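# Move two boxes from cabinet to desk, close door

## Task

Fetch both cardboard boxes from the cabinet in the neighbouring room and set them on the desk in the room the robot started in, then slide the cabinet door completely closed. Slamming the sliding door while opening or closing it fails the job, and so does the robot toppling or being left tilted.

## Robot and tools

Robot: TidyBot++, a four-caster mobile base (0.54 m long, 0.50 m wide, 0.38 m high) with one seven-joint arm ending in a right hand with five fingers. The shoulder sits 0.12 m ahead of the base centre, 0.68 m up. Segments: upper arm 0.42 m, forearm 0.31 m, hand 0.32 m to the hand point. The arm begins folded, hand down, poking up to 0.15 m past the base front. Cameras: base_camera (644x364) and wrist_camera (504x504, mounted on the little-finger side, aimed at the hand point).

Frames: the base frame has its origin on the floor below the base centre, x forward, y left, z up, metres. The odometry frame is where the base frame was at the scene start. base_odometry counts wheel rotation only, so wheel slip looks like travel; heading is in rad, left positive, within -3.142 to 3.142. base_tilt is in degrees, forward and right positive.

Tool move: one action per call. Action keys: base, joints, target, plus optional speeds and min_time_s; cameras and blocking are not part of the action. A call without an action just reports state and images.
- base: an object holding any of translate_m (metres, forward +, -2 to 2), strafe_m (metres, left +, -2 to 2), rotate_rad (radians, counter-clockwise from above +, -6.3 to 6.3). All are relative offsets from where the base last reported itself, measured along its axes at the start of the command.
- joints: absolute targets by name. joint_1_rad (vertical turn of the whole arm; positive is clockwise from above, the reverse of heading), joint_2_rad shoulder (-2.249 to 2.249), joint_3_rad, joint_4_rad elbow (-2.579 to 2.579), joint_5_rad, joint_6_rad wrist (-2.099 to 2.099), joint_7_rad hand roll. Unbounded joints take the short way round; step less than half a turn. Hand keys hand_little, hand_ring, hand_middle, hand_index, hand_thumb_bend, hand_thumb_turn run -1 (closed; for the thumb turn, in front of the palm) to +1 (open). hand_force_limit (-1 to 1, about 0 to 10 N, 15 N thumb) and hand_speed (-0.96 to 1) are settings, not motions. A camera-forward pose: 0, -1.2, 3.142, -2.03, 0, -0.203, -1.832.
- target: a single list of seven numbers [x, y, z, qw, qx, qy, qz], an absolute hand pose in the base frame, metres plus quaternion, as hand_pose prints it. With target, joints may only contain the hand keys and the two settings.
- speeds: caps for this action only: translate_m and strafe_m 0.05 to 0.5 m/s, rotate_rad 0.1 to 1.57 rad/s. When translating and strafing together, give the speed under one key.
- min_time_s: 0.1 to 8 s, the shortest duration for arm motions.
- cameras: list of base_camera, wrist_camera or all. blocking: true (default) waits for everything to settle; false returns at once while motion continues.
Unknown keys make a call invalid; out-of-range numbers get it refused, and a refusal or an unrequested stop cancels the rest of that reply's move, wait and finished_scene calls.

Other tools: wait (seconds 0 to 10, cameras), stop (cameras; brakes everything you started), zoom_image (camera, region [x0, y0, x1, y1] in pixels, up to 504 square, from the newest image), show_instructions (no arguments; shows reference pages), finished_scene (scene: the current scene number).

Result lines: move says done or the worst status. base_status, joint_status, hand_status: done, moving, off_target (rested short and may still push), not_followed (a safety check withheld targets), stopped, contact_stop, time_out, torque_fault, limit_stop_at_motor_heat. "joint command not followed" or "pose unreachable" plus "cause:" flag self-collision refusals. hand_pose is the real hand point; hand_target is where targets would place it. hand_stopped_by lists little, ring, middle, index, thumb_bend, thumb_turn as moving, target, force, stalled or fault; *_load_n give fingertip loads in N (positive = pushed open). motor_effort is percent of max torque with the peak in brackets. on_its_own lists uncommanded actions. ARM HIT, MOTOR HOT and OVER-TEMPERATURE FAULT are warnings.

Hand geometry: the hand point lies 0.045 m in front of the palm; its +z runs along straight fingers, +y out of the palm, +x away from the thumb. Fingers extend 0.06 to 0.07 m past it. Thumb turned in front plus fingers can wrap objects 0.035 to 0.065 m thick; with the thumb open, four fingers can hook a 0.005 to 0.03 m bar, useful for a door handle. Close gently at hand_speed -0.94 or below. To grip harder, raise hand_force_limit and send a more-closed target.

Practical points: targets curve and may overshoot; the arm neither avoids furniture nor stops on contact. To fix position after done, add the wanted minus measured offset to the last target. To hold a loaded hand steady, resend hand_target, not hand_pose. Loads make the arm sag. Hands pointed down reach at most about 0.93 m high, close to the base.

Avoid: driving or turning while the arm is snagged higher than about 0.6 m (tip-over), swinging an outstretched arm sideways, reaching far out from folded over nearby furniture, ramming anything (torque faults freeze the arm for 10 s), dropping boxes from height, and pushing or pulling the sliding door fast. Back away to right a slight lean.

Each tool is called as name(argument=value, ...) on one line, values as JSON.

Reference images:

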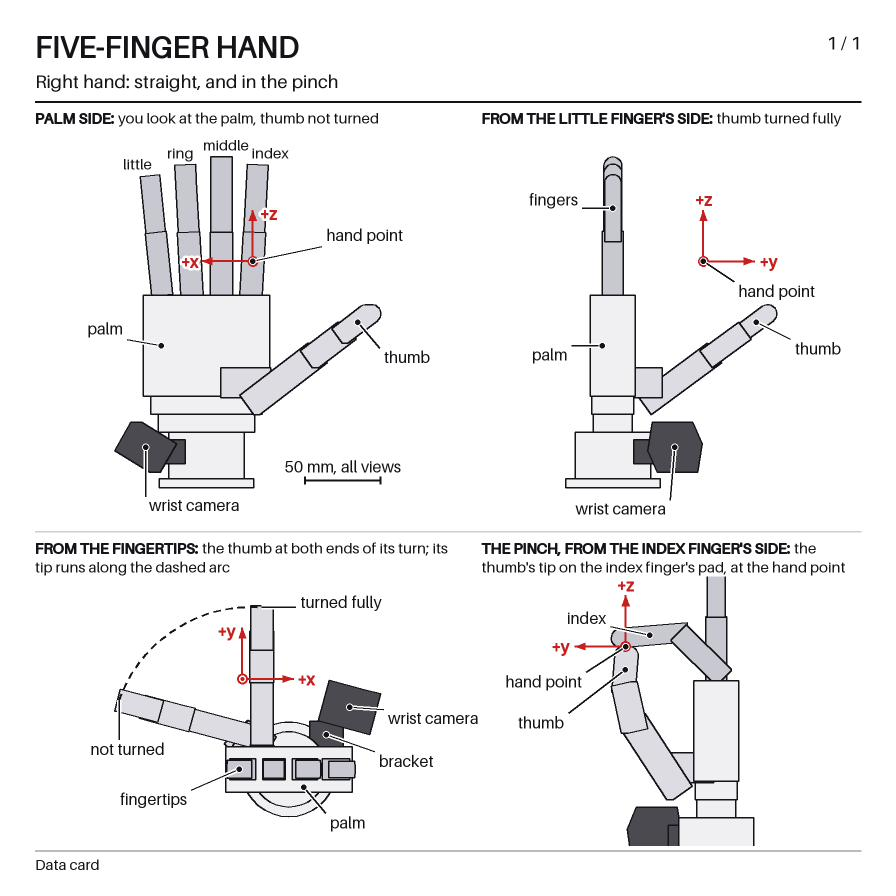

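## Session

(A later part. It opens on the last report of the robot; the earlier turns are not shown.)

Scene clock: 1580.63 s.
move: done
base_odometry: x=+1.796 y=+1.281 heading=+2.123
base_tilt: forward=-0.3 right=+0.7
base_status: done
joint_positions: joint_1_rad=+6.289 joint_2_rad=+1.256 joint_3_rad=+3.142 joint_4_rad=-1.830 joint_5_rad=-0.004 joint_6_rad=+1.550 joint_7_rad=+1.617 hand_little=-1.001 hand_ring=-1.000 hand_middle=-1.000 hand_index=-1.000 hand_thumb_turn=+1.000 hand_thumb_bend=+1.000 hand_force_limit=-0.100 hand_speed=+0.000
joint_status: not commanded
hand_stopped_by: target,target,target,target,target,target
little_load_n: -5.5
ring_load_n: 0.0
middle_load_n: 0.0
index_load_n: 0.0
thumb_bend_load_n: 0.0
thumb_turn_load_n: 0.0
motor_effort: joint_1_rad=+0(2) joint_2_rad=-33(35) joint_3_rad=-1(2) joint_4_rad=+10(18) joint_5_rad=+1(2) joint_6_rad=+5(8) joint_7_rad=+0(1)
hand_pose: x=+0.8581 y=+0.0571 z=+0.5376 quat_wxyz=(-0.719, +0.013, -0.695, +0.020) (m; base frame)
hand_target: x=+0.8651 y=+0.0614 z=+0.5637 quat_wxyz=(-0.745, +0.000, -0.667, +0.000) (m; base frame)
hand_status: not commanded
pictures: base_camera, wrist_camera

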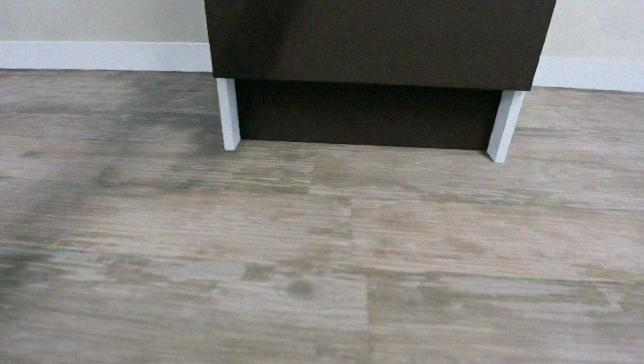

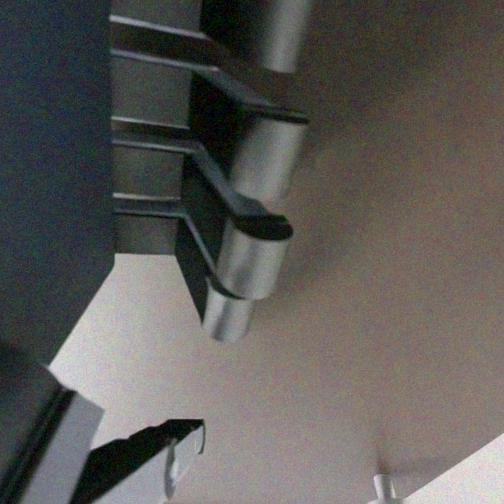

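move(base={"translate_m": -0.06}, speeds={"translate_m": 0.08})

move(base={"translate_m": -0.25}, speeds={"translate_m": 0.2}, cameras=["all"])

zoom_image(camera="wrist_camera", region=[200, 100, 504, 404])

Scene clock: 1586.73 s.
move: done
base_odometry: x=+1.828 y=+1.230 heading=+2.123
base_tilt: forward=-0.2 right=+0.7
base_status: done
joint_positions: joint_1_rad=+6.289 joint_2_rad=+1.256 joint_3_rad=+3.142 joint_4_rad=-1.806 joint_5_rad=-0.004 joint_6_rad=+1.550 joint_7_rad=+1.617 hand_little=-1.000 hand_ring=-1.000 hand_middle=-1.000 hand_index=-1.000 hand_thumb_turn=+1.000 hand_thumb_bend=+1.000 hand_force_limit=-0.100 hand_speed=+0.000
joint_status: not commanded
hand_stopped_by: target,target,target,target,target,target
little_load_n: 0.0
ring_load_n: 0.0
middle_load_n: 0.0
index_load_n: -0.5
thumb_bend_load_n: 0.0
thumb_turn_load_n: 0.0
motor_effort: joint_1_rad=+1(3) joint_2_rad=-33(34) joint_3_rad=-1(2) joint_4_rad=+5(9) joint_5_rad=+1(2) joint_6_rad=+8(8) joint_7_rad=+0(1)
hand_pose: x=+0.8645 y=+0.0571 z=+0.5457 quat_wxyz=(-0.727, +0.013, -0.686, +0.021) (m; base frame)
hand_target: x=+0.8651 y=+0.0614 z=+0.5637 quat_wxyz=(-0.745, +0.000, -0.667, +0.000) (m; base frame)
hand_status: not commanded
pictures: none

Scene clock: 1588.73 s.
move: done
base_odometry: x=+1.959 y=+1.017 heading=+2.123
base_tilt: forward=-0.2 right=+0.7
base_status: done
joint_positions: joint_1_rad=+6.289 joint_2_rad=+1.256 joint_3_rad=+3.142 joint_4_rad=-1.806 joint_5_rad=-0.004 joint_6_rad=+1.550 joint_7_rad=+1.617 hand_little=-1.000 hand_ring=-1.000 hand_middle=-1.000 hand_index=-1.000 hand_thumb_turn=+1.000 hand_thumb_bend=+1.000 hand_force_limit=-0.100 hand_speed=+0.000
joint_status: not commanded
hand_stopped_by: target,target,target,target,target,target
little_load_n: 0.0
ring_load_n: 0.0
middle_load_n: 0.0
index_load_n: 0.0
thumb_bend_load_n: 0.0
thumb_turn_load_n: 0.0
motor_effort: joint_1_rad=+0(2) joint_2_rad=-33(35) joint_3_rad=-2(2) joint_4_rad=+5(6) joint_5_rad=+1(2) joint_6_rad=+7(8) joint_7_rad=+0(2)
hand_pose: x=+0.8645 y=+0.0571 z=+0.5457 quat_wxyz=(-0.727, +0.013, -0.686, +0.021) (m; base frame)
hand_target: x=+0.8651 y=+0.0614 z=+0.5637 quat_wxyz=(-0.745, +0.000, -0.667, +0.000) (m; base frame)
hand_status: not commanded
pictures: base_camera, wrist_camera

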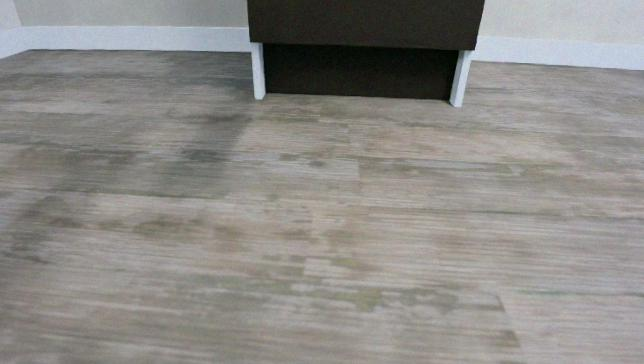

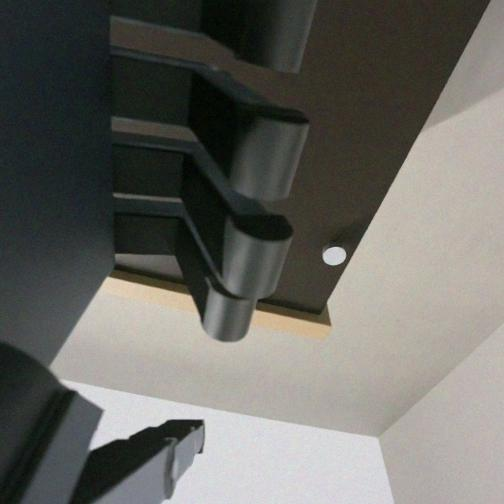

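Scaled by 1.658 from the camera's 504x504 image, which has a finer 720x720 frame.

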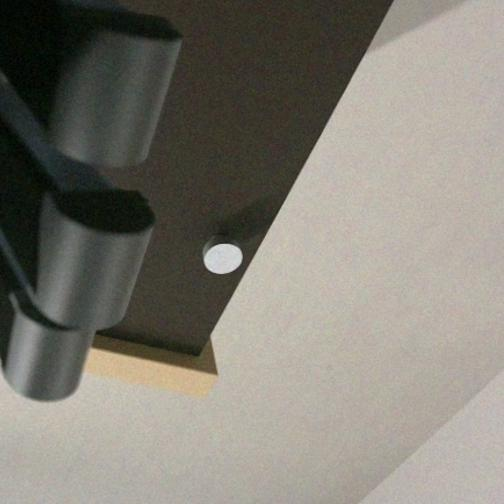

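move(cameras=["all"])

Scene clock: 1602.13 s.
base_odometry: x=+1.959 y=+1.017 heading=+2.123
base_tilt: forward=-0.2 right=+0.7
base_status: done
joint_positions: joint_1_rad=+6.289 joint_2_rad=+1.256 joint_3_rad=+3.142 joint_4_rad=-1.806 joint_5_rad=-0.004 joint_6_rad=+1.550 joint_7_rad=+1.617 hand_little=-1.000 hand_ring=-1.000 hand_middle=-1.000 hand_index=-1.000 hand_thumb_turn=+1.000 hand_thumb_bend=+1.000 hand_force_limit=-0.100 hand_speed=+0.000
joint_status: not commanded
hand_stopped_by: target,target,target,target,target,target
little_load_n: 0.0
ring_load_n: 0.0
middle_load_n: 0.0
index_load_n: 0.0
thumb_bend_load_n: 0.0
thumb_turn_load_n: 0.0
motor_effort: joint_1_rad=+0(2) joint_2_rad=-34(35) joint_3_rad=-1(2) joint_4_rad=+5(6) joint_5_rad=+1(2) joint_6_rad=+8(8) joint_7_rad=+0(2)
hand_pose: x=+0.8645 y=+0.0571 z=+0.5457 quat_wxyz=(-0.727, +0.013, -0.686, +0.021) (m; base frame)
hand_target: x=+0.8651 y=+0.0614 z=+0.5637 quat_wxyz=(-0.745, +0.000, -0.667, +0.000) (m; base frame)
hand_status: not commanded
pictures: base_camera, wrist_camera

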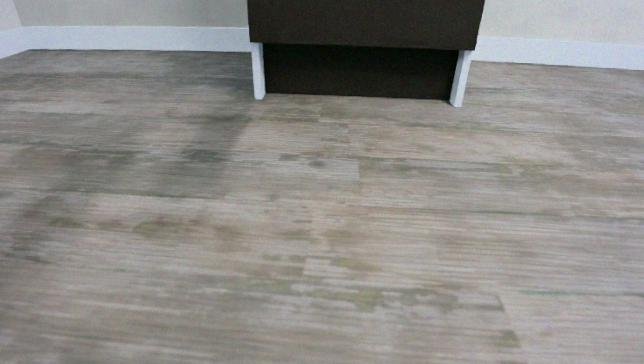

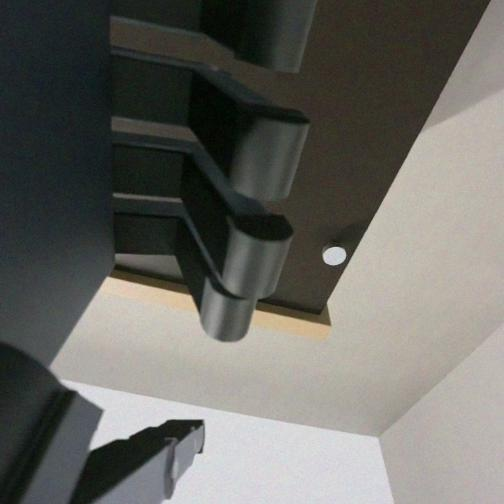

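zoom_image(camera="wrist_camera", region=[260, 180, 440, 360])

zoom_image(camera="base_camera", region=[220, 0, 520, 120])

Scaled by 2.800 from the camera's 504x504 image, which has a finer 720x720 frame.

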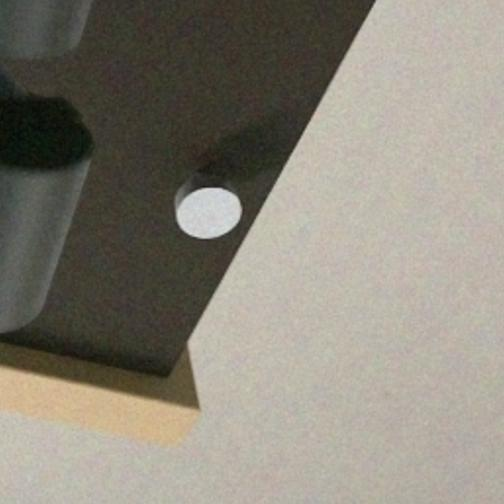

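Scaled by 1.680.

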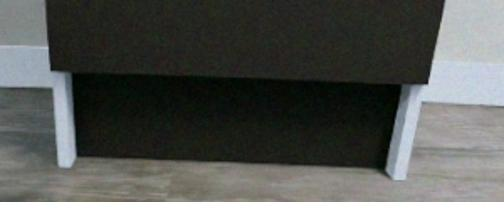

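finished_scene(scene=1)

The scene is finished: the task was done.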